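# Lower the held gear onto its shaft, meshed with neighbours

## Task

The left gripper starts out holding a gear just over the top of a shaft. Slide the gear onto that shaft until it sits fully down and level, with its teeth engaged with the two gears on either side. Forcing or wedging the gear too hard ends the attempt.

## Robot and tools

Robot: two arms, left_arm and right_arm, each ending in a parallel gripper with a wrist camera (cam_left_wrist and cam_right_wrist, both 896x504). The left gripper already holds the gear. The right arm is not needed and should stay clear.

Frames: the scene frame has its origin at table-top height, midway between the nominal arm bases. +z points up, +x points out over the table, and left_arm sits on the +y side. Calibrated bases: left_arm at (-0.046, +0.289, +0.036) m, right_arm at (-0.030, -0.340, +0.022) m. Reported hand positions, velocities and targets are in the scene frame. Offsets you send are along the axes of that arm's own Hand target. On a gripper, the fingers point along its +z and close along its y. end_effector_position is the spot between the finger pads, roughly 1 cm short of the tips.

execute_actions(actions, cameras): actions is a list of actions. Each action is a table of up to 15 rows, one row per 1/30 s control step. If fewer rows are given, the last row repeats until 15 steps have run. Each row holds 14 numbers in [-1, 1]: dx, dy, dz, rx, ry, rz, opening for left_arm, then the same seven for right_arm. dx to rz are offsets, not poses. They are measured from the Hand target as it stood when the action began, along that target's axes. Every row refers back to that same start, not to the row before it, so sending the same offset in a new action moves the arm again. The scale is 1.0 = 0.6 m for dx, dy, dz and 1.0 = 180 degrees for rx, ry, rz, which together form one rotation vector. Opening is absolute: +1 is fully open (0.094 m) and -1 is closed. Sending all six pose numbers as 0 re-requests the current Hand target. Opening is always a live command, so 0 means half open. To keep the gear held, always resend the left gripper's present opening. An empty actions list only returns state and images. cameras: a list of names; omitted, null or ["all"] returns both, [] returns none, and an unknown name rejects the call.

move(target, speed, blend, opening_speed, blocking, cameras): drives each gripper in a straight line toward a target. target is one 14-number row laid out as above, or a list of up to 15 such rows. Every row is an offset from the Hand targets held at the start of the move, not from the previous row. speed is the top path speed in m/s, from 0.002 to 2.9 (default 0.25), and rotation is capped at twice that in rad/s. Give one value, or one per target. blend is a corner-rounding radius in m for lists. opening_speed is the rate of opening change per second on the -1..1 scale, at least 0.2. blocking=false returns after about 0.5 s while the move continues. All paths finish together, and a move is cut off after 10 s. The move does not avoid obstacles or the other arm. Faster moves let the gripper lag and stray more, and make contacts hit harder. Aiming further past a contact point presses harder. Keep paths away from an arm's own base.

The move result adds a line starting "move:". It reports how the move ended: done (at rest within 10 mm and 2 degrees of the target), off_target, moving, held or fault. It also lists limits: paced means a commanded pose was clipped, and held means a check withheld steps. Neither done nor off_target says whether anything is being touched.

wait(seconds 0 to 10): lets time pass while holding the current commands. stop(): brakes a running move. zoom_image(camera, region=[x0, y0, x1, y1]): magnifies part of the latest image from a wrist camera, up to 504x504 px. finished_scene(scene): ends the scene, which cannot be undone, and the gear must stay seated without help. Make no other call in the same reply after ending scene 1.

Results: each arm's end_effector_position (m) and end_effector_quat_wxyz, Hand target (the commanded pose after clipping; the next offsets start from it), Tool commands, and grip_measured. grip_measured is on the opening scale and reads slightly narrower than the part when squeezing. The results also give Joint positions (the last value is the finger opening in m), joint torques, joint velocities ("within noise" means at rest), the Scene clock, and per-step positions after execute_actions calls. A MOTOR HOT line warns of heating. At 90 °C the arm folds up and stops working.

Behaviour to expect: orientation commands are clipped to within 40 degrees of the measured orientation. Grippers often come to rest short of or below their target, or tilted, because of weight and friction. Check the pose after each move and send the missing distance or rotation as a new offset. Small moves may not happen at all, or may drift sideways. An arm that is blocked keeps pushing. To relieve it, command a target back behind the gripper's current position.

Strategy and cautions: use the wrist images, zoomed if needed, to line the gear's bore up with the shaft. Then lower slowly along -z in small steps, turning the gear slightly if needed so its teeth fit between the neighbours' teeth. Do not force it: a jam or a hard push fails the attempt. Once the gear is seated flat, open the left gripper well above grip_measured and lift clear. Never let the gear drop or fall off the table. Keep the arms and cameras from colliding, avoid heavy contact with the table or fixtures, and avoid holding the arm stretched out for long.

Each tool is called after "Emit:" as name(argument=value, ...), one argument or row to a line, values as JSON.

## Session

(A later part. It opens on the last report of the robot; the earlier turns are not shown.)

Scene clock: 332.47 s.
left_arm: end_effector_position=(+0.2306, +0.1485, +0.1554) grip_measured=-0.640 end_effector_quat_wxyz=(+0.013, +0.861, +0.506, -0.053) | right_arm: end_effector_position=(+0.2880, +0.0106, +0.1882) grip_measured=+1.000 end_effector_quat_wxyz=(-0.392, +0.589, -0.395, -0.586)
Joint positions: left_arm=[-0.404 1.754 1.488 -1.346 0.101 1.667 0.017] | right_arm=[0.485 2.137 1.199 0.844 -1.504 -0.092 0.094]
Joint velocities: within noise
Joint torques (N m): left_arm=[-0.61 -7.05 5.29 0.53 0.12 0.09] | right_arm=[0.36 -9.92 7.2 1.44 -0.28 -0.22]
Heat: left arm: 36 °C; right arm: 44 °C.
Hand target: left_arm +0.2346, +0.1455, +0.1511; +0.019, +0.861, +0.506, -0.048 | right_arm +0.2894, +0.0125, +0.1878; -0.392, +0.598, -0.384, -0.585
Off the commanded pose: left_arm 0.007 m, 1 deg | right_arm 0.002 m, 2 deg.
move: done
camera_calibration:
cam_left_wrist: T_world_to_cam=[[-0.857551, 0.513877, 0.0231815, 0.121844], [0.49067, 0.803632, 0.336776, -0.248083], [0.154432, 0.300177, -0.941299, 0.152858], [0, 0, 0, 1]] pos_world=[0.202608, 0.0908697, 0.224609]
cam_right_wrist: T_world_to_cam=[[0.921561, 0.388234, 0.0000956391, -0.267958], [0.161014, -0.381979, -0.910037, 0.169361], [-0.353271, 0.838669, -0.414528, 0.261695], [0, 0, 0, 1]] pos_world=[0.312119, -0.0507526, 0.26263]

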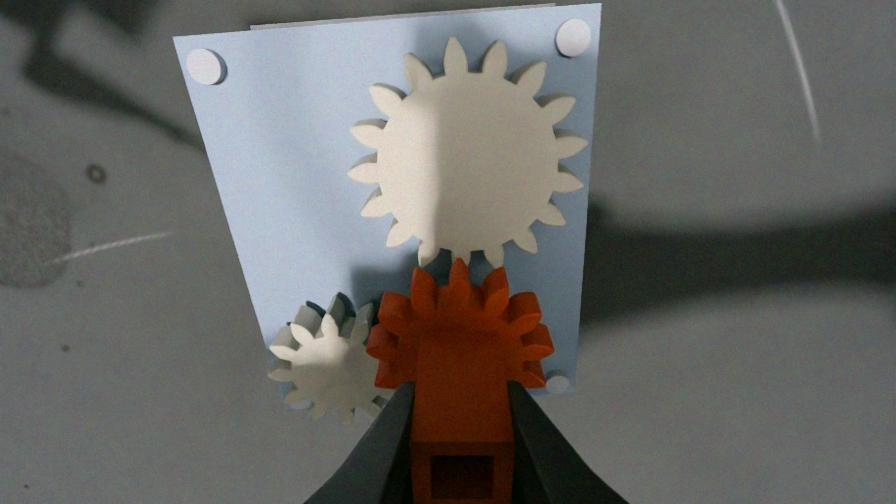

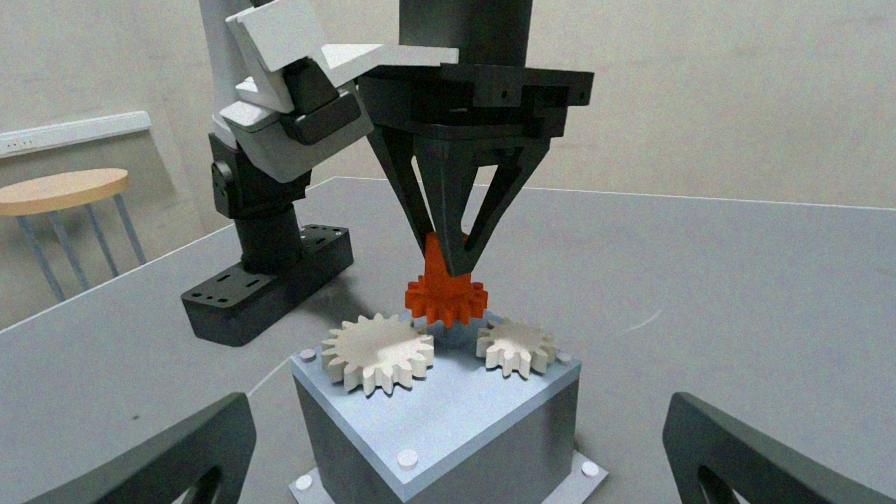

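Emit:
move(
  target=[
    [0.0048,-0.0005,-0.0415,0,0,0,-1,0,0,0,0,0,0,1],
    [-0.0034,-0.0005,-0.0406,0,0,0,-1,0,0,0,0,0,0,1],
    [0.0007,-0.0013,-0.0017,0,0,0,-1,0,0,0,0,0,0,1],
  ],
  speed=[0.08,0.08,0.06],
  cameras=[],
)

Emit:
move(
  target=[
    [0.0051,0.0002,-0.0398,0,0,0,-1,0,0,0,0,0,0,1],
    [-0.0031,0.0002,-0.0389,0,0,0,-1,0,0,0,0,0,0,1],
    [0.001,-0.0006,0,0,0,0,-1,0,0,0,0,0,0,1],
  ],
  speed=[0.08,0.08,0.06],
  cameras=[],
)

Emit:
move(
  target=[
    [0.0051,0.0002,-0.0398,0,0,0,-1,0,0,0,0,0,0,1],
    [-0.0031,0.0002,-0.0389,0,0,0,-1,0,0,0,0,0,0,1],
    [0.001,-0.0006,0,0,0,0,-1,0,0,0,0,0,0,1],
  ],
  speed=[0.08,0.08,0.06],
  cameras=[],
)

Emit:
move(
  target=[
    [0.0051,0.0002,-0.0398,0,0,0,-1,0,0,0,0,0,0,1],
    [-0.0031,0.0002,-0.0389,0,0,0,-1,0,0,0,0,0,0,1],
    [0.001,-0.0006,0,0,0,0,-1,0,0,0,0,0,0,1],
  ],
  speed=[0.08,0.08,0.06],
  cameras=[],
)

Emit:
move(
  target=[
    [0.0035,-0.0002,-0.0398,0,0,0,-1,0,0,0,0,0,0,1],
    [-0.0047,-0.0002,-0.0389,0,0,0,-1,0,0,0,0,0,0,1],
    [-0.0006,-0.001,0,0,0,0,-1,0,0,0,0,0,0,1],
  ],
  speed=[0.08,0.08,0.06],
  cameras=[],
)

Scene clock: 366.27 s.
left_arm: end_effector_position=(+0.2305, +0.1497, +0.1553) grip_measured=-0.640 end_effector_quat_wxyz=(+0.012, +0.860, +0.507, -0.054) | right_arm: end_effector_position=(+0.2880, +0.0106, +0.1882) grip_measured=+1.000 end_effector_quat_wxyz=(-0.392, +0.589, -0.395, -0.586)
Joint positions: left_arm=[-0.401 1.754 1.488 -1.349 0.101 1.667 0.017] | right_arm=[0.485 2.137 1.199 0.844 -1.504 -0.092 0.094]
Joint velocities: within noise
Joint torques (N m): left_arm=[-0.73 -7.31 5.3 0.52 0.14 0.14] | right_arm=[0.42 -9.92 7.17 1.43 -0.26 -0.22]
Heat: left arm: 35 °C; right arm: 44 °C.
Hand target: left_arm +0.2342, +0.1464, +0.1521; +0.019, +0.861, +0.506, -0.047 | right_arm +0.2894, +0.0125, +0.1878; -0.392, +0.597, -0.384, -0.585
Off the commanded pose: left_arm 0.006 m, 1 deg | right_arm 0.002 m, 2 deg.
move: done
No camera images: "cameras" was empty.

Scene clock: 367.43 s.
left_arm: end_effector_position=(+0.2306, +0.1506, +0.1552) grip_measured=-0.640 end_effector_quat_wxyz=(+0.012, +0.859, +0.508, -0.054) | right_arm: end_effector_position=(+0.2880, +0.0106, +0.1882) grip_measured=+1.000 end_effector_quat_wxyz=(-0.392, +0.589, -0.395, -0.586)
Joint positions: left_arm=[-0.398 1.754 1.488 -1.35 0.101 1.667 0.017] | right_arm=[0.485 2.137 1.199 0.844 -1.504 -0.092 0.094]
Joint velocities: within noise
Joint torques (N m): left_arm=[-0.85 -7.42 5.23 0.53 0.11 0.14] | right_arm=[0.35 -9.88 7.21 1.42 -0.28 -0.19]
Heat: left arm: 35 °C; right arm: 44 °C.
Hand target: left_arm +0.2341, +0.1471, +0.1520; +0.019, +0.861, +0.506, -0.048 | right_arm +0.2894, +0.0125, +0.1878; -0.392, +0.597, -0.384, -0.585
Off the commanded pose: left_arm 0.006 m, 1 deg | right_arm 0.002 m, 2 deg.
move: done
No camera images: "cameras" was empty.

Scene clock: 368.57 s.
left_arm: end_effector_position=(+0.2306, +0.1513, +0.1551) grip_measured=-0.640 end_effector_quat_wxyz=(+0.011, +0.859, +0.509, -0.054) | right_arm: end_effector_position=(+0.2880, +0.0106, +0.1882) grip_measured=+1.000 end_effector_quat_wxyz=(-0.392, +0.589, -0.395, -0.586)
Joint positions: left_arm=[-0.396 1.754 1.487 -1.35 0.101 1.668 0.017] | right_arm=[0.485 2.137 1.199 0.844 -1.504 -0.092 0.094]
Joint velocities: within noise
Joint torques (N m): left_arm=[-0.87 -7.57 5.11 0.54 0.12 0.18] | right_arm=[0.32 -9.94 7.25 1.42 -0.29 -0.22]
Heat: left arm: 35 °C; right arm: 44 °C.
Hand target: left_arm +0.2341, +0.1478, +0.1519; +0.019, +0.861, +0.506, -0.048 | right_arm +0.2894, +0.0125, +0.1878; -0.392, +0.597, -0.384, -0.585
Off the commanded pose: left_arm 0.006 m, 1 deg | right_arm 0.002 m, 2 deg.
move: done
No camera images: "cameras" was empty.

Scene clock: 369.70 s.
left_arm: end_effector_position=(+0.2307, +0.1517, +0.1552) grip_measured=-0.640 end_effector_quat_wxyz=(+0.011, +0.859, +0.509, -0.055) | right_arm: end_effector_position=(+0.2880, +0.0106, +0.1882) grip_measured=+1.000 end_effector_quat_wxyz=(-0.392, +0.589, -0.395, -0.586)
Joint positions: left_arm=[-0.395 1.754 1.487 -1.351 0.101 1.669 0.017] | right_arm=[0.485 2.137 1.199 0.844 -1.504 -0.092 0.094]
Joint velocities: within noise
Joint torques (N m): left_arm=[-0.81 -7.53 4.98 0.54 0.13 0.16] | right_arm=[0.24 -10 7.27 1.43 -0.28 -0.21]
Heat: left arm: 36 °C; right arm: 44 °C.
Hand target: left_arm +0.2342, +0.1484, +0.1520; +0.019, +0.861, +0.506, -0.048 | right_arm +0.2894, +0.0125, +0.1878; -0.392, +0.597, -0.384, -0.585
Off the commanded pose: left_arm 0.006 m, 1 deg | right_arm 0.002 m, 2 deg.
move: done
No camera images: "cameras" was empty.

Scene clock: 370.83 s.
left_arm: end_effector_position=(+0.2301, +0.1519, +0.1550) grip_measured=-0.640 end_effector_quat_wxyz=(+0.010, +0.859, +0.509, -0.055) | right_arm: end_effector_position=(+0.2880, +0.0106, +0.1882) grip_measured=+1.000 end_effector_quat_wxyz=(-0.392, +0.589, -0.395, -0.586)
Joint positions: left_arm=[-0.395 1.753 1.486 -1.352 0.102 1.669 0.017] | right_arm=[0.485 2.137 1.199 0.844 -1.504 -0.092 0.094]
Joint velocities: within noise
Joint torques (N m): left_arm=[-0.92 -7.79 4.93 0.55 0.12 0.13] | right_arm=[0.36 -9.87 7.28 1.43 -0.28 -0.2]
Heat: left arm: 36 °C; right arm: 44 °C.
Hand target: left_arm +0.2334, +0.1485, +0.1519; +0.019, +0.861, +0.506, -0.048 | right_arm +0.2894, +0.0125, +0.1878; -0.392, +0.597, -0.384, -0.585
Off the commanded pose: left_arm 0.006 m, 1 deg | right_arm 0.002 m, 2 deg.
move: done
No camera images: "cameras" was empty.

Emit:
move(
  target=[
    [0.0055,0.0055,-0.0398,0,0,0,-1,0,0,0,0,0,0,1],
    [-0.0027,0.0055,-0.0389,0,0,0,-1,0,0,0,0,0,0,1],
    [-0.0004,0.0052,0.0015,0,0,0,-1,0,0,0,0,0,0,1],
  ],
  speed=[0.06,0.06,0.04],
  cameras=[],
)

Emit:
move(
  target=[
    [0.0047,0.002,-0.0398,0,0,0,-1,0,0,0,0,0,0,1],
    [-0.0035,0.002,-0.0389,0,0,0,-1,0,0,0,0,0,0,1],
    [0.0006,0.0012,0,0,0,0,-1,0,0,0,0,0,0,1],
  ],
  speed=[0.06,0.06,0.04],
  cameras=[],
)

Emit:
move(
  target=[
    [0.0047,0.002,-0.0398,0,0,0,-1,0,0,0,0,0,0,1],
    [-0.0035,0.002,-0.0389,0,0,0,-1,0,0,0,0,0,0,1],
    [0.0006,0.0012,0,0,0,0,-1,0,0,0,0,0,0,1],
  ],
  speed=[0.06,0.06,0.04],
  cameras=[],
)

Scene clock: 393.77 s.
left_arm: end_effector_position=(+0.2350, +0.1493, +0.1550) grip_measured=-0.640 end_effector_quat_wxyz=(+0.019, +0.860, +0.508, -0.049) | right_arm: end_effector_position=(+0.2880, +0.0106, +0.1882) grip_measured=+1.000 end_effector_quat_wxyz=(-0.392, +0.589, -0.395, -0.586)
Joint positions: left_arm=[-0.396 1.755 1.489 -1.333 0.102 1.67 0.017] | right_arm=[0.485 2.137 1.199 0.844 -1.504 -0.092 0.094]
Joint velocities: within noise
Joint torques (N m): left_arm=[-0.92 -6.86 5.53 0.4 0.12 0.12] | right_arm=[0.4 -9.91 7.23 1.41 -0.28 -0.2]
Heat: left arm: 35 °C; right arm: 44 °C.
Hand target: left_arm +0.2360, +0.1466, +0.1510; +0.019, +0.861, +0.506, -0.048 | right_arm +0.2894, +0.0125, +0.1878; -0.392, +0.597, -0.384, -0.585
Off the commanded pose: left_arm 0.005 m, 0 deg | right_arm 0.002 m, 2 deg.
move: done
No camera images: "cameras" was empty.

Scene clock: 395.37 s.
left_arm: end_effector_position=(+0.2346, +0.1495, +0.1545) grip_measured=-0.640 end_effector_quat_wxyz=(+0.016, +0.860, +0.508, -0.051) | right_arm: end_effector_position=(+0.2880, +0.0106, +0.1882) grip_measured=+1.000 end_effector_quat_wxyz=(-0.392, +0.589, -0.395, -0.586)
Joint positions: left_arm=[-0.396 1.758 1.491 -1.337 0.101 1.67 0.017] | right_arm=[0.485 2.137 1.199 0.844 -1.504 -0.092 0.094]
Joint velocities: within noise
Joint torques (N m): left_arm=[-0.91 -6.98 5.76 0.41 0.11 0.15] | right_arm=[0.42 -9.87 7.24 1.41 -0.29 -0.2]
Heat: left arm: 35 °C; right arm: 44 °C.
Hand target: left_arm +0.2369, +0.1466, +0.1510; +0.019, +0.861, +0.506, -0.047 | right_arm +0.2894, +0.0125, +0.1878; -0.392, +0.597, -0.384, -0.585
Off the commanded pose: left_arm 0.005 m, 0 deg | right_arm 0.002 m, 2 deg.
move: done
No camera images: "cameras" was empty.

Scene clock: 396.90 s.
left_arm: end_effector_position=(+0.2347, +0.1495, +0.1544) grip_measured=-0.640 end_effector_quat_wxyz=(+0.015, +0.860, +0.508, -0.051) | right_arm: end_effector_position=(+0.2880, +0.0106, +0.1882) grip_measured=+1.000 end_effector_quat_wxyz=(-0.392, +0.589, -0.395, -0.586)
Joint positions: left_arm=[-0.396 1.761 1.494 -1.339 0.101 1.671 0.017] | right_arm=[0.485 2.137 1.199 0.844 -1.504 -0.092 0.094]
Joint velocities: within noise
Joint torques (N m): left_arm=[-0.83 -7.04 5.74 0.46 0.11 0.15] | right_arm=[0.35 -9.89 7.16 1.41 -0.29 -0.19]
Heat: left arm: 35 °C; right arm: 44 °C.
Hand target: left_arm +0.2377, +0.1465, +0.1510; +0.019, +0.861, +0.506, -0.047 | right_arm +0.2894, +0.0125, +0.1878; -0.392, +0.597, -0.384, -0.585
Off the commanded pose: left_arm 0.005 m, 1 deg | right_arm 0.002 m, 2 deg.
move: done
No camera images: "cameras" was empty.

Emit:
move(
  target=[-0.0035,-0.0045,0.004,0,0,0,-1,0,0,0,0,0,0,1],
  speed=[0.03],
)

Emit:
zoom_image(
  camera="cam_right_wrist",
  region=[380, 240, 520, 370],
)

Emit:
zoom_image(
  camera="cam_left_wrist",
  region=[400, 230, 500, 300],
)

Scene clock: 406.00 s.
left_arm: end_effector_position=(+0.2327, +0.1483, +0.1490) grip_measured=-0.640 end_effector_quat_wxyz=(+0.013, +0.861, +0.506, -0.053) | right_arm: end_effector_position=(+0.2880, +0.0106, +0.1882) grip_measured=+1.000 end_effector_quat_wxyz=(-0.392, +0.589, -0.395, -0.586)
Joint positions: left_arm=[-0.402 1.761 1.472 -1.322 0.101 1.668 0.017] | right_arm=[0.485 2.137 1.199 0.844 -1.504 -0.092 0.094]
Joint velocities: within noise
Joint torques (N m): left_arm=[-0.79 -8.01 5.78 0.4 0.12 0.11] | right_arm=[0.39 -9.98 7.21 1.4 -0.28 -0.2]
Heat: left arm: 36 °C; right arm: 44 °C.
Hand target: left_arm +0.2341, +0.1458, +0.1489; +0.019, +0.861, +0.506, -0.047 | right_arm +0.2894, +0.0125, +0.1878; -0.392, +0.597, -0.384, -0.585
Off the commanded pose: left_arm 0.003 m, 1 deg | right_arm 0.002 m, 2 deg.
move: done
camera_calibration:
cam_left_wrist: T_world_to_cam=[[-0.858169, 0.512882, 0.0223369, 0.124209], [0.489462, 0.804309, 0.336918, -0.246627], [0.154833, 0.300065, -0.941269, 0.146601], [0, 0, 0, 1]] pos_world=[0.204609, 0.0906702, 0.21831]
cam_right_wrist: T_world_to_cam=[[0.921561, 0.388234, 0.0000956391, -0.267958], [0.161014, -0.381979, -0.910037, 0.169361], [-0.353271, 0.838669, -0.414528, 0.261695], [0, 0, 0, 1]] pos_world=[0.312119, -0.0507526, 0.26263]

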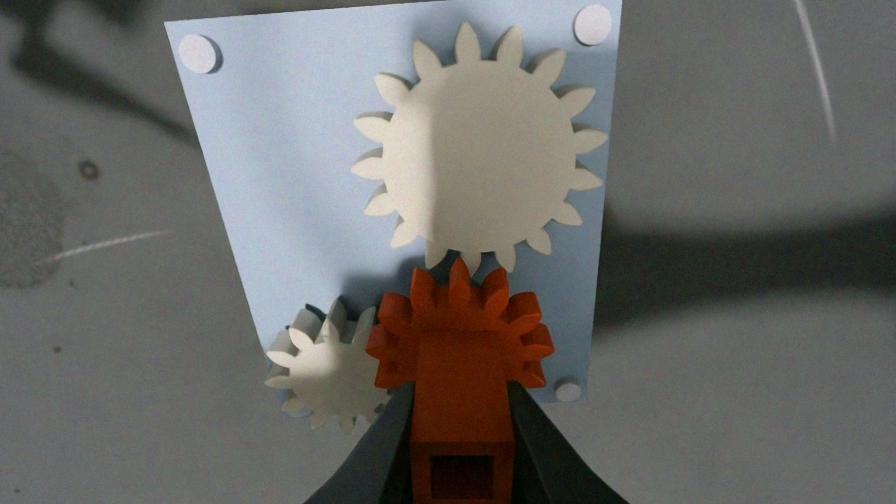

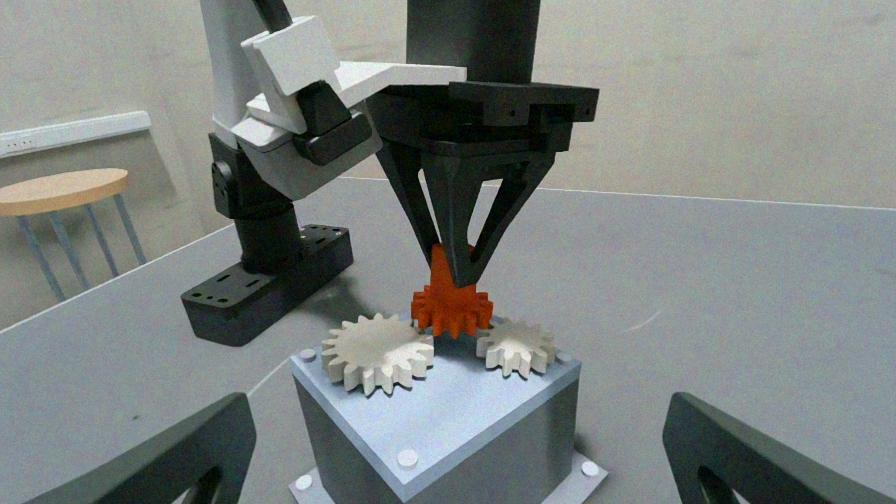

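Scaled by 3.600 from the camera's 896x504 image, which has a finer 1280x720 frame.

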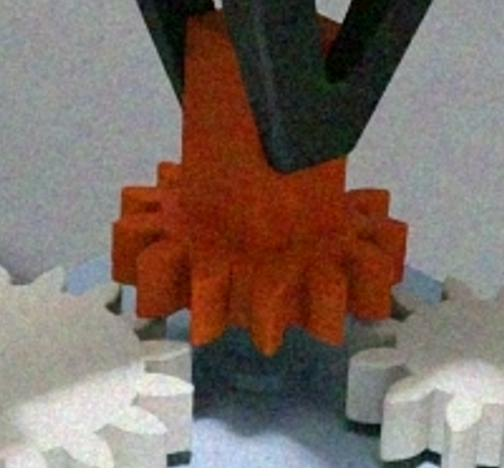

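Scaled by 5.040 from the camera's 896x504 image, which has a finer 1280x720 frame.

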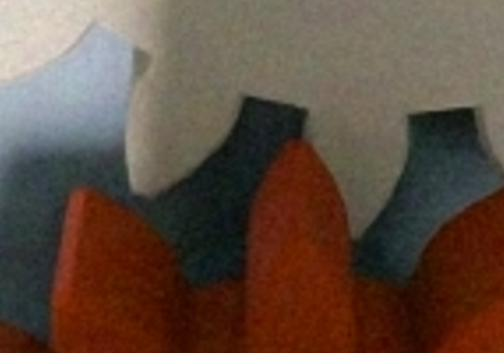

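Emit:
move(
  target=[0.0004,0.0012,0.006,0,0,0,-1,0,0,0,0,0,0,1],
  speed=[0.03],
)

Emit:
zoom_image(
  camera="cam_right_wrist",
  region=[360, 230, 560, 400],
)

Scene clock: 413.13 s.
left_arm: end_effector_position=(+0.2329, +0.1482, +0.1473) grip_measured=-0.640 end_effector_quat_wxyz=(+0.014, +0.860, +0.507, -0.052) | right_arm: end_effector_position=(+0.2880, +0.0106, +0.1882) grip_measured=+1.000 end_effector_quat_wxyz=(-0.392, +0.589, -0.395, -0.586)
Joint positions: left_arm=[-0.402 1.761 1.465 -1.314 0.101 1.667 0.017] | right_arm=[0.485 2.137 1.199 0.844 -1.504 -0.092 0.094]
Joint velocities: within noise
Joint torques (N m): left_arm=[-0.9 -7.65 5.42 0.45 0.12 0.11] | right_arm=[0.34 -9.91 7.31 1.43 -0.27 -0.18]
Heat: left arm: 36 °C; right arm: 44 °C.
Hand target: left_arm +0.2346, +0.1454, +0.1452; +0.019, +0.861, +0.506, -0.048 | right_arm +0.2894, +0.0125, +0.1878; -0.392, +0.597, -0.384, -0.585
Off the commanded pose: left_arm 0.004 m, 1 deg | right_arm 0.002 m, 2 deg.
move: done
camera_calibration:
cam_left_wrist: T_world_to_cam=[[-0.858554, 0.512281, 0.0212754, 0.124836], [0.488563, 0.804806, 0.337036, -0.245926], [0.155535, 0.299758, -0.941251, 0.144787], [0, 0, 0, 1]] pos_world=[0.204809, 0.0905704, 0.21651]
cam_right_wrist: T_world_to_cam=[[0.921561, 0.388234, 0.0000956391, -0.267958], [0.161014, -0.381979, -0.910037, 0.169361], [-0.353271, 0.838669, -0.414528, 0.261695], [0, 0, 0, 1]] pos_world=[0.312119, -0.0507526, 0.26263]

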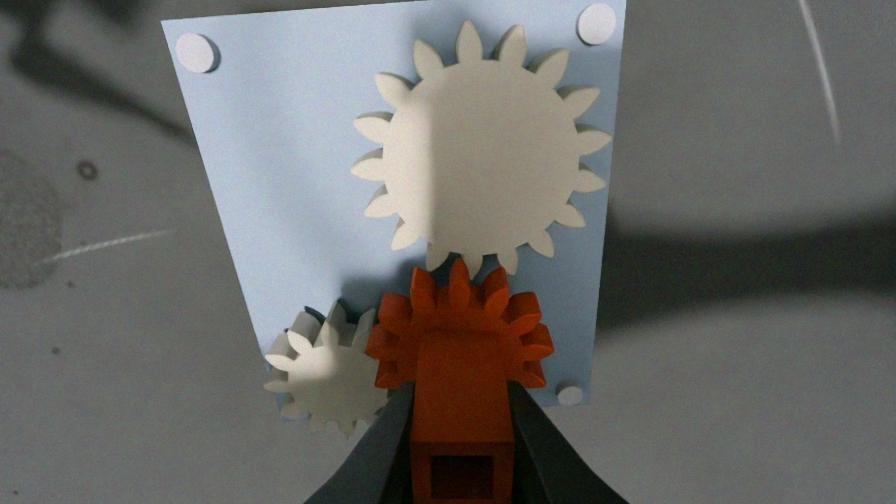

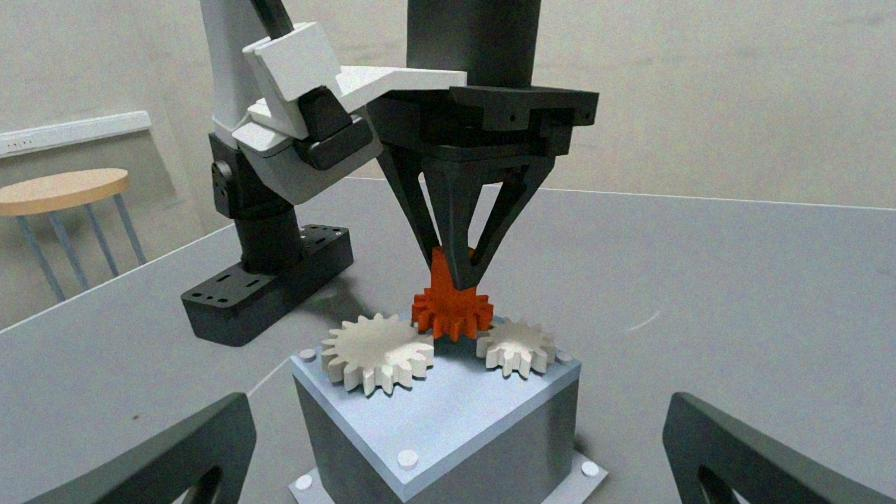

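Scaled by 2.520 from the camera's 896x504 image, which has a finer 1280x720 frame.

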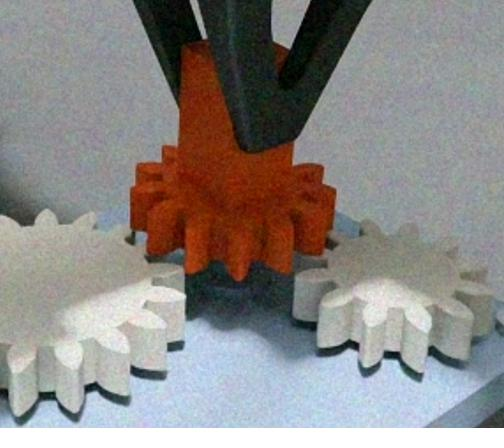

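Emit:
move(
  target=[
    [0,0,-0.022,0,0,0,-1,0,0,0,0,0,0,1],
    [0.001,0.0037,-0.022,0.0186,-0.0052,0,-1,0,0,0,0,0,0,1],
    [0.001,0.0037,0.001,0.0186,-0.0052,0,-1,0,0,0,0,0,0,1],
  ],
  speed=[0.03,0.03,0.03],
  cameras=["cam_right_wrist"],
)

Emit:
zoom_image(
  camera="cam_right_wrist",
  region=[360, 230, 560, 400],
)

Scene clock: 430.07 s.
left_arm: end_effector_position=(+0.2344, +0.1477, +0.1483) grip_measured=-0.640 end_effector_quat_wxyz=(-0.008, +0.859, +0.508, -0.067) | right_arm: end_effector_position=(+0.2880, +0.0106, +0.1882) grip_measured=+1.000 end_effector_quat_wxyz=(-0.392, +0.589, -0.395, -0.586)
Joint positions: left_arm=[-0.402 1.818 1.535 -1.38 0.1 1.666 0.017] | right_arm=[0.485 2.137 1.199 0.844 -1.504 -0.092 0.094]
Joint velocities: within noise
Joint torques (N m): left_arm=[-0.29 -7.19 5.64 0.32 0.25 0.27] | right_arm=[0.39 -9.84 7.23 1.43 -0.31 -0.18]
Heat: left arm: 36 °C; right arm: 44 °C.
Hand target: left_arm +0.2368, +0.1448, +0.1444; -0.002, +0.861, +0.505, -0.069 | right_arm +0.2894, +0.0125, +0.1878; -0.392, +0.597, -0.384, -0.585
Off the commanded pose: left_arm 0.005 m, 1 deg | right_arm 0.002 m, 2 deg.
move: done
camera_calibration:
cam_right_wrist: T_world_to_cam=[[0.921561, 0.388234, 0.0000956391, -0.267958], [0.161014, -0.381979, -0.910037, 0.169361], [-0.353271, 0.838669, -0.414528, 0.261695], [0, 0, 0, 1]] pos_world=[0.312119, -0.0507526, 0.26263]
Images, in order (width x height): cam_right_wrist 896x504.

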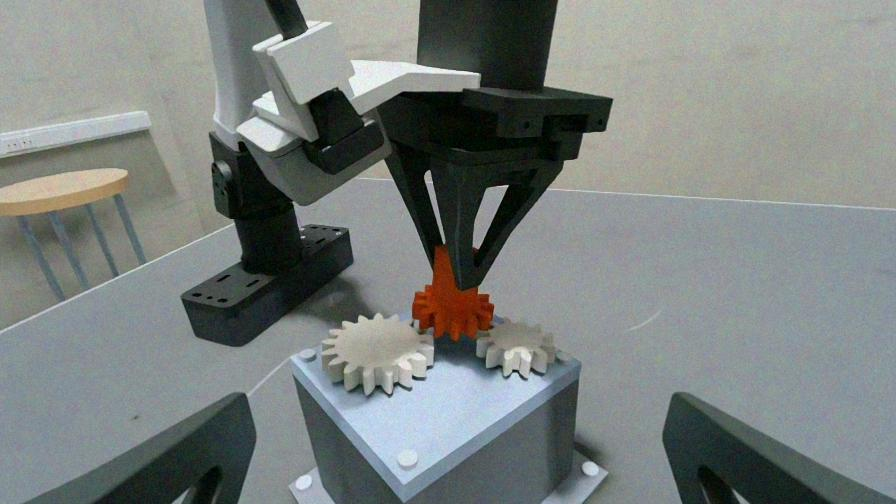

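Scaled by 2.520 from the camera's 896x504 image, which has a finer 1280x720 frame.

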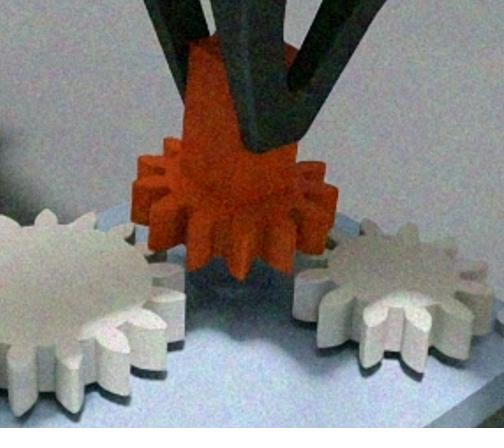

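Emit:
move(
  target=[
    [0,0,0.005,0,0,0,-1,0,0,0,0,0,0,1],
    [0,0,0.005,0,0,0.1,-1,0,0,0,0,0,0,1],
  ],
  speed=[0.03,0.06],
  cameras=["cam_right_wrist"],
)

Emit:
zoom_image(
  camera="cam_right_wrist",
  region=[360, 230, 560, 400],
)

Scene clock: 443.70 s.
left_arm: end_effector_position=(+0.2349, +0.1475, +0.1479) grip_measured=-0.640 end_effector_quat_wxyz=(+0.003, +0.926, +0.372, -0.067) | right_arm: end_effector_position=(+0.2880, +0.0106, +0.1882) grip_measured=+1.000 end_effector_quat_wxyz=(-0.392, +0.589, -0.395, -0.586)
Joint positions: left_arm=[-0.402 1.818 1.534 -1.377 0.1 1.971 0.017] | right_arm=[0.485 2.137 1.199 0.844 -1.504 -0.092 0.094]
Joint velocities: within noise
Joint torques (N m): left_arm=[-0.4 -7.17 4.71 0.37 0.23 0.33] | right_arm=[0.27 -9.99 7.2 1.43 -0.27 -0.2]
Heat: left arm: 36 °C; right arm: 44 °C.
Hand target: left_arm +0.2365, +0.1446, +0.1415; +0.009, +0.929, +0.364, -0.069 | right_arm +0.2894, +0.0125, +0.1878; -0.392, +0.597, -0.384, -0.585
Off the commanded pose: left_arm 0.007 m, 1 deg | right_arm 0.002 m, 2 deg.
move: done
camera_calibration:
cam_right_wrist: T_world_to_cam=[[0.921561, 0.388234, 0.0000956391, -0.267958], [0.161014, -0.381979, -0.910037, 0.169361], [-0.353271, 0.838669, -0.414528, 0.261695], [0, 0, 0, 1]] pos_world=[0.312119, -0.0507526, 0.26263]
Images, in order (width x height): cam_right_wrist 896x504.

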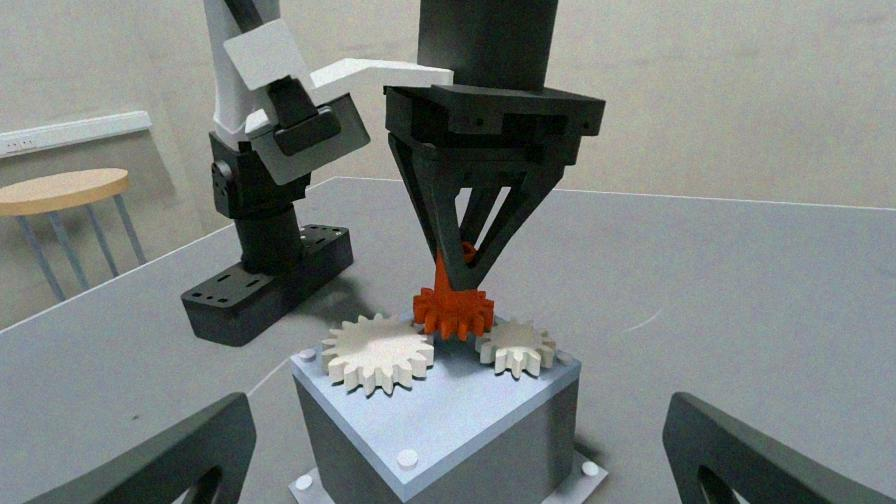

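Scaled by 2.520 from the camera's 896x504 image, which has a finer 1280x720 frame.

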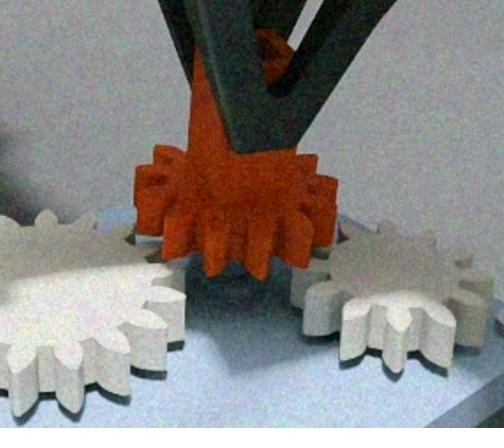

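Emit:
move(
  target=[0,0,0,0,0,-0.22,-1,0,0,0,0,0,0,1],
  speed=[0.06],
  cameras=["cam_right_wrist"],
)

Emit:
zoom_image(
  camera="cam_right_wrist",
  region=[360, 230, 560, 400],
)

Scene clock: 462.47 s.
left_arm: end_effector_position=(+0.2343, +0.1473, +0.1480) grip_measured=-0.640 end_effector_quat_wxyz=(-0.019, +0.754, +0.653, -0.066) | right_arm: end_effector_position=(+0.2880, +0.0106, +0.1882) grip_measured=+1.000 end_effector_quat_wxyz=(-0.392, +0.589, -0.395, -0.586)
Joint positions: left_arm=[-0.402 1.818 1.534 -1.379 0.103 1.307 0.017] | right_arm=[0.485 2.137 1.199 0.844 -1.504 -0.092 0.094]
Joint velocities: within noise
Joint torques (N m): left_arm=[-0.39 -7.23 4.68 0.44 0.23 0.07] | right_arm=[0.42 -9.96 7.25 1.43 -0.27 -0.2]
Heat: left arm: 36 °C; right arm: 44 °C.
Hand target: left_arm +0.2365, +0.1446, +0.1415; -0.015, +0.751, +0.657, -0.068 | right_arm +0.2894, +0.0125, +0.1878; -0.392, +0.597, -0.384, -0.585
Off the commanded pose: left_arm 0.007 m, 1 deg | right_arm 0.002 m, 2 deg.
move: done
camera_calibration:
cam_right_wrist: T_world_to_cam=[[0.921561, 0.388234, 0.0000956391, -0.267958], [0.161014, -0.381979, -0.910037, 0.169361], [-0.353271, 0.838669, -0.414528, 0.261695], [0, 0, 0, 1]] pos_world=[0.312119, -0.0507526, 0.26263]
Images, in order (width x height): cam_right_wrist 896x504.

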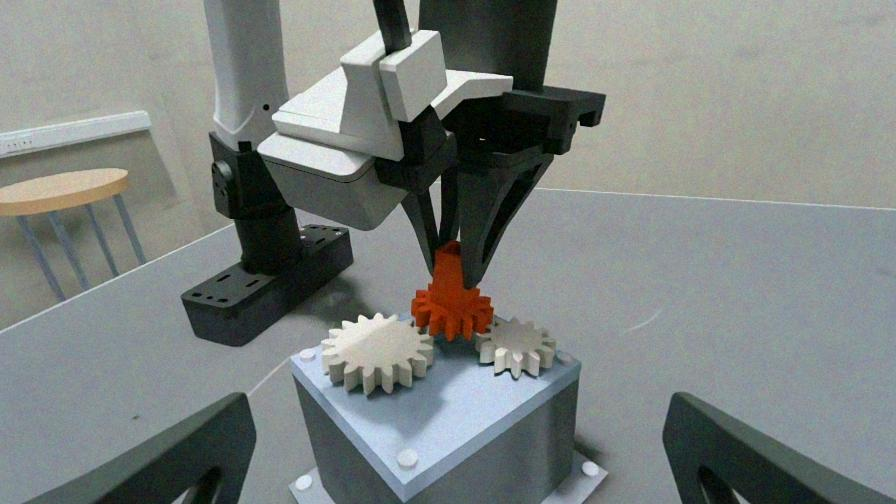

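Scaled by 2.520 from the camera's 896x504 image, which has a finer 1280x720 frame.

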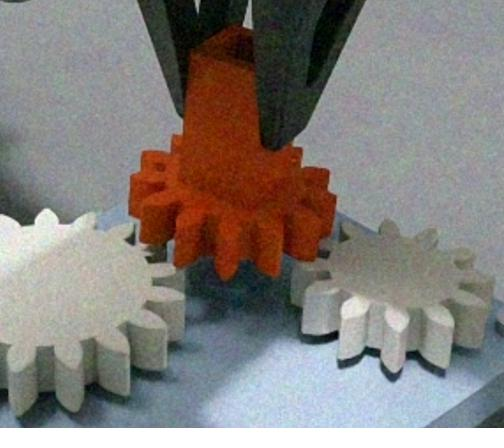

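Emit:
move(
  target=[
    [0,0,0.003,0,0,0.07,-1,0,0,0,0,0,0,1],
  ],
  speed=[0.06],
  cameras=["cam_right_wrist"],
)

Emit:
zoom_image(
  camera="cam_right_wrist",
  region=[360, 230, 560, 400],
)

Emit:
move(
  target=[
    [0,0,0,0,0,0.07,-1,0,0,0,0,0,0,1],
  ],
  speed=[0.06],
  cameras=["cam_right_wrist"],
)

Emit:
zoom_image(
  camera="cam_right_wrist",
  region=[360, 230, 560, 400],
)

Scene clock: 480.50 s.
left_arm: end_effector_position=(+0.2349, +0.1475, +0.1479) grip_measured=-0.640 end_effector_quat_wxyz=(-0.013, +0.813, +0.578, -0.066) | right_arm: end_effector_position=(+0.2880, +0.0106, +0.1882) grip_measured=+1.000 end_effector_quat_wxyz=(-0.392, +0.589, -0.395, -0.586)
Joint positions: left_arm=[-0.402 1.818 1.534 -1.377 0.1 1.497 0.017] | right_arm=[0.485 2.137 1.199 0.844 -1.504 -0.092 0.094]
Joint velocities: within noise
Joint torques (N m): left_arm=[-0.39 -7.19 4.03 0.5 0.24 0.32] | right_arm=[0.38 -9.94 7.31 1.44 -0.26 -0.21]
Heat: left arm: 36 °C; right arm: 44 °C.
Hand target: left_arm +0.2363, +0.1445, +0.1397; -0.008, +0.818, +0.571, -0.069 | right_arm +0.2894, +0.0125, +0.1878; -0.392, +0.597, -0.384, -0.585
Off the commanded pose: left_arm 0.009 m, 1 deg | right_arm 0.002 m, 2 deg.
move: done
camera_calibration:
cam_right_wrist: T_world_to_cam=[[0.921561, 0.388234, 0.0000956391, -0.267958], [0.161014, -0.381979, -0.910037, 0.169361], [-0.353271, 0.838669, -0.414528, 0.261695], [0, 0, 0, 1]] pos_world=[0.312119, -0.0507526, 0.26263]
Images, in order (width x height): cam_right_wrist 896x504.

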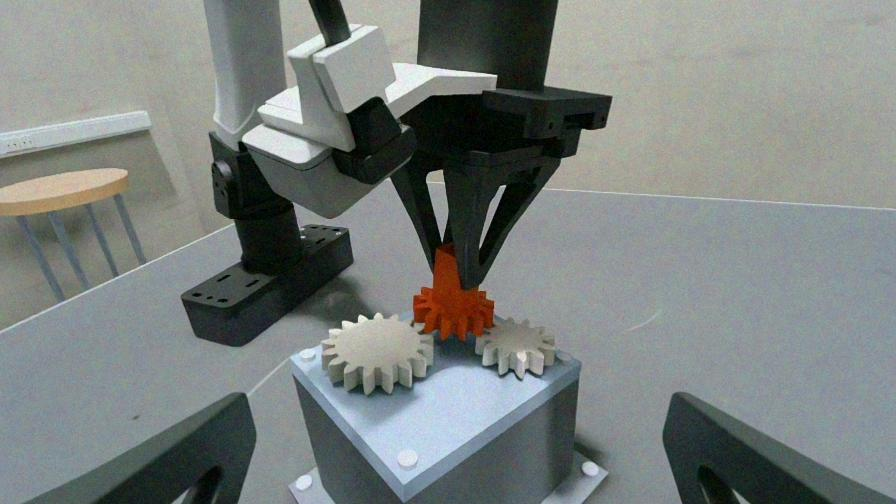

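Scaled by 2.520 from the camera's 896x504 image, which has a finer 1280x720 frame.

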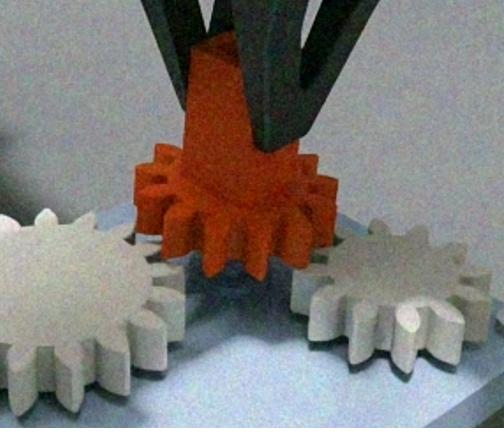

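Scene clock: 482.87 s.
left_arm: end_effector_position=(+0.2348, +0.1476, +0.1478) grip_measured=-0.640 end_effector_quat_wxyz=(-0.006, +0.872, +0.485, -0.067) | right_arm: end_effector_position=(+0.2880, +0.0106, +0.1882) grip_measured=+1.000 end_effector_quat_wxyz=(-0.392, +0.589, -0.395, -0.586)
Joint positions: left_arm=[-0.402 1.818 1.533 -1.377 0.1 1.719 0.017] | right_arm=[0.485 2.137 1.199 0.844 -1.504 -0.092 0.094]
Joint velocities: within noise
Joint torques (N m): left_arm=[-0.46 -7.21 4.05 0.47 0.23 0.32] | right_arm=[0.4 -9.87 7.21 1.42 -0.31 -0.19]
Heat: left arm: 36 °C; right arm: 44 °C.
Hand target: left_arm +0.2362, +0.1445, +0.1397; +0.000, +0.876, +0.477, -0.069 | right_arm +0.2894, +0.0125, +0.1878; -0.392, +0.597, -0.384, -0.585
Off the commanded pose: left_arm 0.009 m, 1 deg | right_arm 0.002 m, 2 deg.
move: done
camera_calibration:
cam_right_wrist: T_world_to_cam=[[0.921561, 0.388234, 0.0000956391, -0.267958], [0.161014, -0.381979, -0.910037, 0.169361], [-0.353271, 0.838669, -0.414528, 0.261695], [0, 0, 0, 1]] pos_world=[0.312119, -0.0507526, 0.26263]
Images, in order (width x height): cam_right_wrist 896x504.

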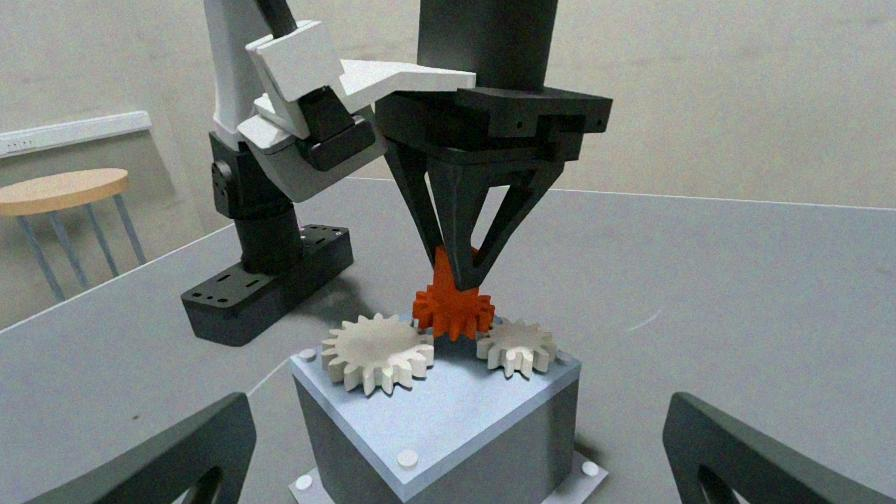

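Scaled by 2.520 from the camera's 896x504 image, which has a finer 1280x720 frame.

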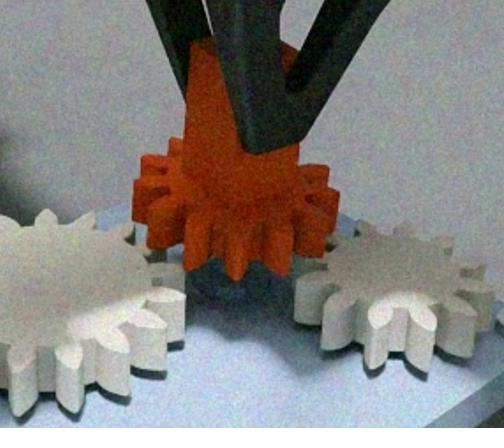

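Emit:
zoom_image(
  camera="cam_right_wrist",
  region=[400, 290, 500, 360],
)

Emit:
move(
  target=[
    [0,0,0,0,0,-0.0001,-1,0,0,0,0,0,0,1],
  ],
  cameras=["cam_left_wrist"],
)

Emit:
zoom_image(
  camera="cam_left_wrist",
  region=[320, 230, 560, 410],
)

Scaled by 5.040 from the camera's 896x504 image, which has a finer 1280x720 frame.

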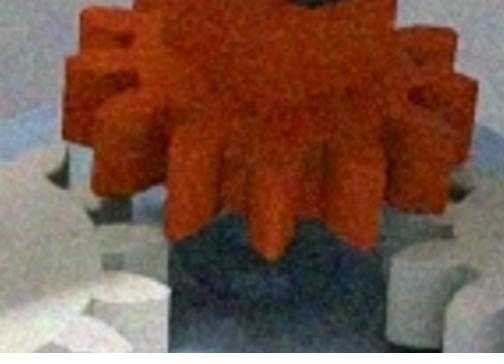

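Scene clock: 503.43 s.
left_arm: end_effector_position=(+0.2348, +0.1476, +0.1478) grip_measured=-0.640 end_effector_quat_wxyz=(-0.006, +0.872, +0.485, -0.067) | right_arm: end_effector_position=(+0.2880, +0.0106, +0.1882) grip_measured=+1.000 end_effector_quat_wxyz=(-0.392, +0.589, -0.395, -0.586)
Joint positions: left_arm=[-0.402 1.818 1.533 -1.377 0.1 1.719 0.017] | right_arm=[0.485 2.137 1.199 0.844 -1.504 -0.092 0.094]
Joint velocities: within noise
Joint torques (N m): left_arm=[-0.49 -7.27 4.05 0.44 0.23 0.32] | right_arm=[0.4 -9.85 7.17 1.42 -0.27 -0.21]
Heat: left arm: 36 °C; right arm: 44 °C.
Hand target: left_arm +0.2362, +0.1445, +0.1397; +0.000, +0.876, +0.477, -0.069 | right_arm +0.2894, +0.0125, +0.1878; -0.392, +0.597, -0.384, -0.585
Off the commanded pose: left_arm 0.009 m, 1 deg | right_arm 0.002 m, 2 deg.
move: done
camera_calibration:
cam_left_wrist: T_world_to_cam=[[-0.828678, 0.555759, 0.0665187, 0.106659], [0.544241, 0.772283, 0.32769, -0.253385], [0.130745, 0.307751, -0.942441, 0.149981], [0, 0, 0, 1]] pos_world=[0.206679, 0.0902511, 0.217285]
Images, in order (width x height): cam_left_wrist 896x504.

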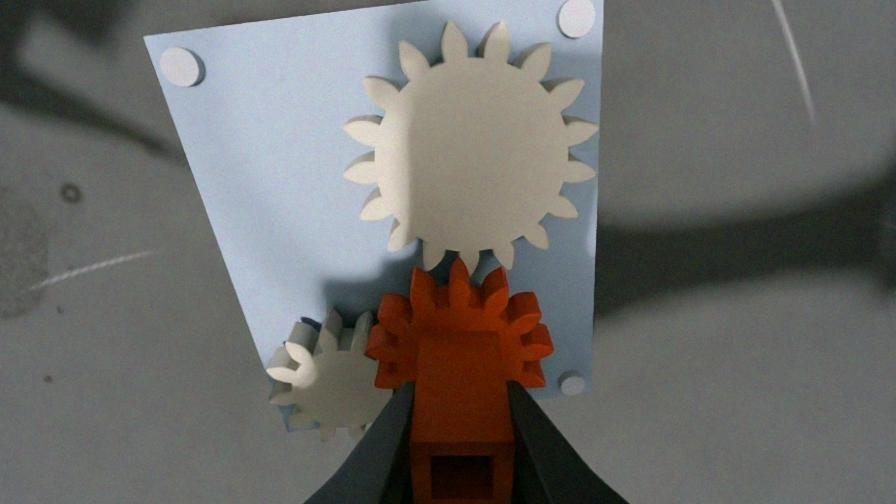

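Scaled by 2.100 from the camera's 896x504 image, which has a finer 1280x720 frame.

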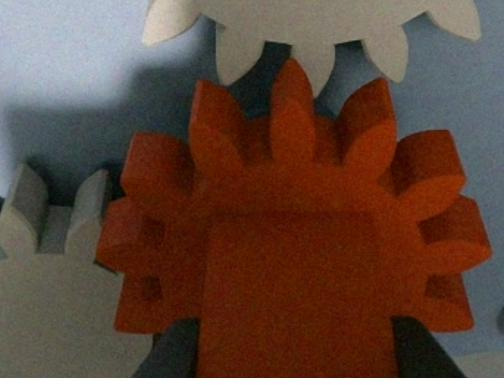

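Emit:
move(
  target=[
    [-0.0005,-0.0018,0,-0.0093,0.0026,0,-1,0,0,0,0,0,0,1],
    [-0.0005,-0.0018,0,-0.0093,0.0026,0.1,-1,0,0,0,0,0,0,1],
  ],
  speed=[0.03,0.06],
  cameras=["cam_right_wrist"],
)

Emit:
zoom_image(
  camera="cam_right_wrist",
  region=[360, 230, 560, 400],
)

Emit:
move(
  target=[
    [0,0,0,0,0,-0.2,-1,0,0,0,0,0,0,1],
  ],
  speed=[0.06],
  cameras=["cam_right_wrist"],
)

Emit:
zoom_image(
  camera="cam_right_wrist",
  region=[360, 230, 560, 400],
)

Scene clock: 520.90 s.
left_arm: end_effector_position=(+0.2341, +0.1479, +0.1470) grip_measured=-0.640 end_effector_quat_wxyz=(+0.014, +0.937, +0.345, -0.057) | right_arm: end_effector_position=(+0.2880, +0.0106, +0.1882) grip_measured=+1.000 end_effector_quat_wxyz=(-0.392, +0.589, -0.395, -0.586)
Joint positions: left_arm=[-0.402 1.789 1.496 -1.342 0.1 2.028 0.017] | right_arm=[0.485 2.137 1.199 0.844 -1.504 -0.092 0.094]
Joint velocities: within noise
Joint torques (N m): left_arm=[-0.54 -7.45 3.95 0.52 0.25 0.32] | right_arm=[0.38 -9.89 7.27 1.37 -0.27 -0.19]
Heat: left arm: 36 °C; right arm: 44 °C.
Hand target: left_arm +0.2352, +0.1448, +0.1398; +0.022, +0.940, +0.336, -0.058 | right_arm +0.2894, +0.0125, +0.1878; -0.392, +0.597, -0.384, -0.585
Off the commanded pose: left_arm 0.008 m, 1 deg | right_arm 0.002 m, 2 deg.
move: done
camera_calibration:
cam_right_wrist: T_world_to_cam=[[0.921561, 0.388234, 0.0000956391, -0.267958], [0.161014, -0.381979, -0.910037, 0.169361], [-0.353271, 0.838669, -0.414528, 0.261695], [0, 0, 0, 1]] pos_world=[0.312119, -0.0507526, 0.26263]
Images, in order (width x height): cam_right_wrist 896x504.

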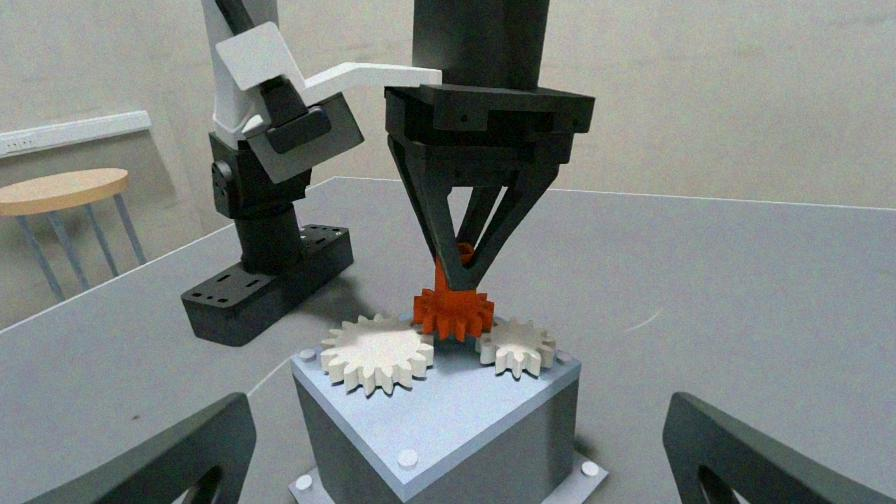

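Scaled by 2.520 from the camera's 896x504 image, which has a finer 1280x720 frame.

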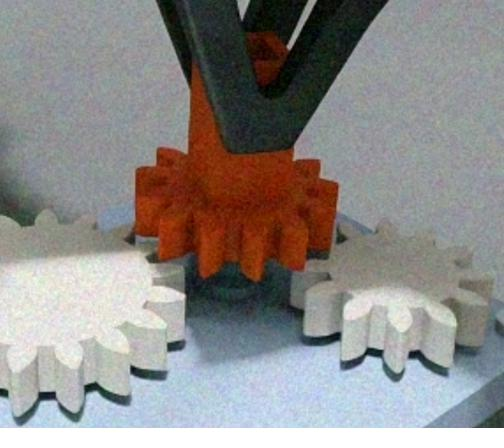

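Scene clock: 526.67 s.
left_arm: end_effector_position=(+0.2335, +0.1476, +0.1472) grip_measured=-0.640 end_effector_quat_wxyz=(-0.003, +0.794, +0.604, -0.061) | right_arm: end_effector_position=(+0.2880, +0.0106, +0.1882) grip_measured=+1.000 end_effector_quat_wxyz=(-0.392, +0.589, -0.395, -0.586)
Joint positions: left_arm=[-0.402 1.788 1.496 -1.343 0.103 1.432 0.017] | right_arm=[0.485 2.137 1.199 0.844 -1.504 -0.092 0.094]
Joint velocities: left_arm=[-0.002 0.046 -0.007 0.037 0.051 0.051 0] | right_arm=[within noise]
Joint torques (N m): left_arm=[-0.46 -7.36 3.9 0.57 0.25 0.01] | right_arm=[0.32 -9.98 7.16 1.43 -0.29 -0.22]
Heat: left arm: 36 °C; right arm: 44 °C.
Hand target: left_arm +0.2351, +0.1449, +0.1398; +0.002, +0.790, +0.610, -0.062 | right_arm +0.2894, +0.0125, +0.1878; -0.392, +0.597, -0.384, -0.585
Off the commanded pose: left_arm 0.008 m, 1 deg | right_arm 0.002 m, 2 deg.
move: done
camera_calibration:
cam_right_wrist: T_world_to_cam=[[0.921561, 0.388234, 0.0000956391, -0.267958], [0.161014, -0.381979, -0.910037, 0.169361], [-0.353271, 0.838669, -0.414528, 0.261695], [0, 0, 0, 1]] pos_world=[0.312119, -0.0507526, 0.26263]
Images, in order (width x height): cam_right_wrist 896x504.

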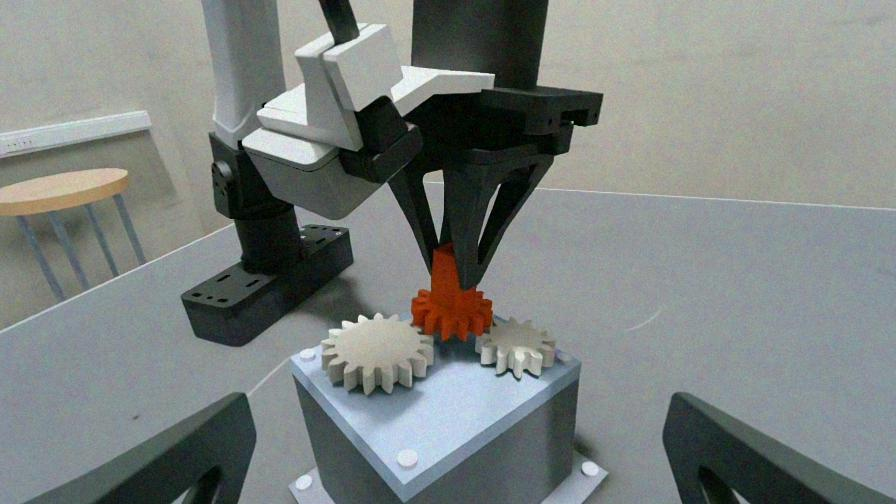

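Scaled by 2.520 from the camera's 896x504 image, which has a finer 1280x720 frame.

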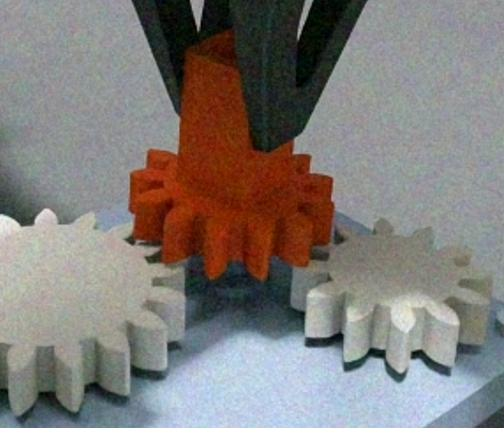

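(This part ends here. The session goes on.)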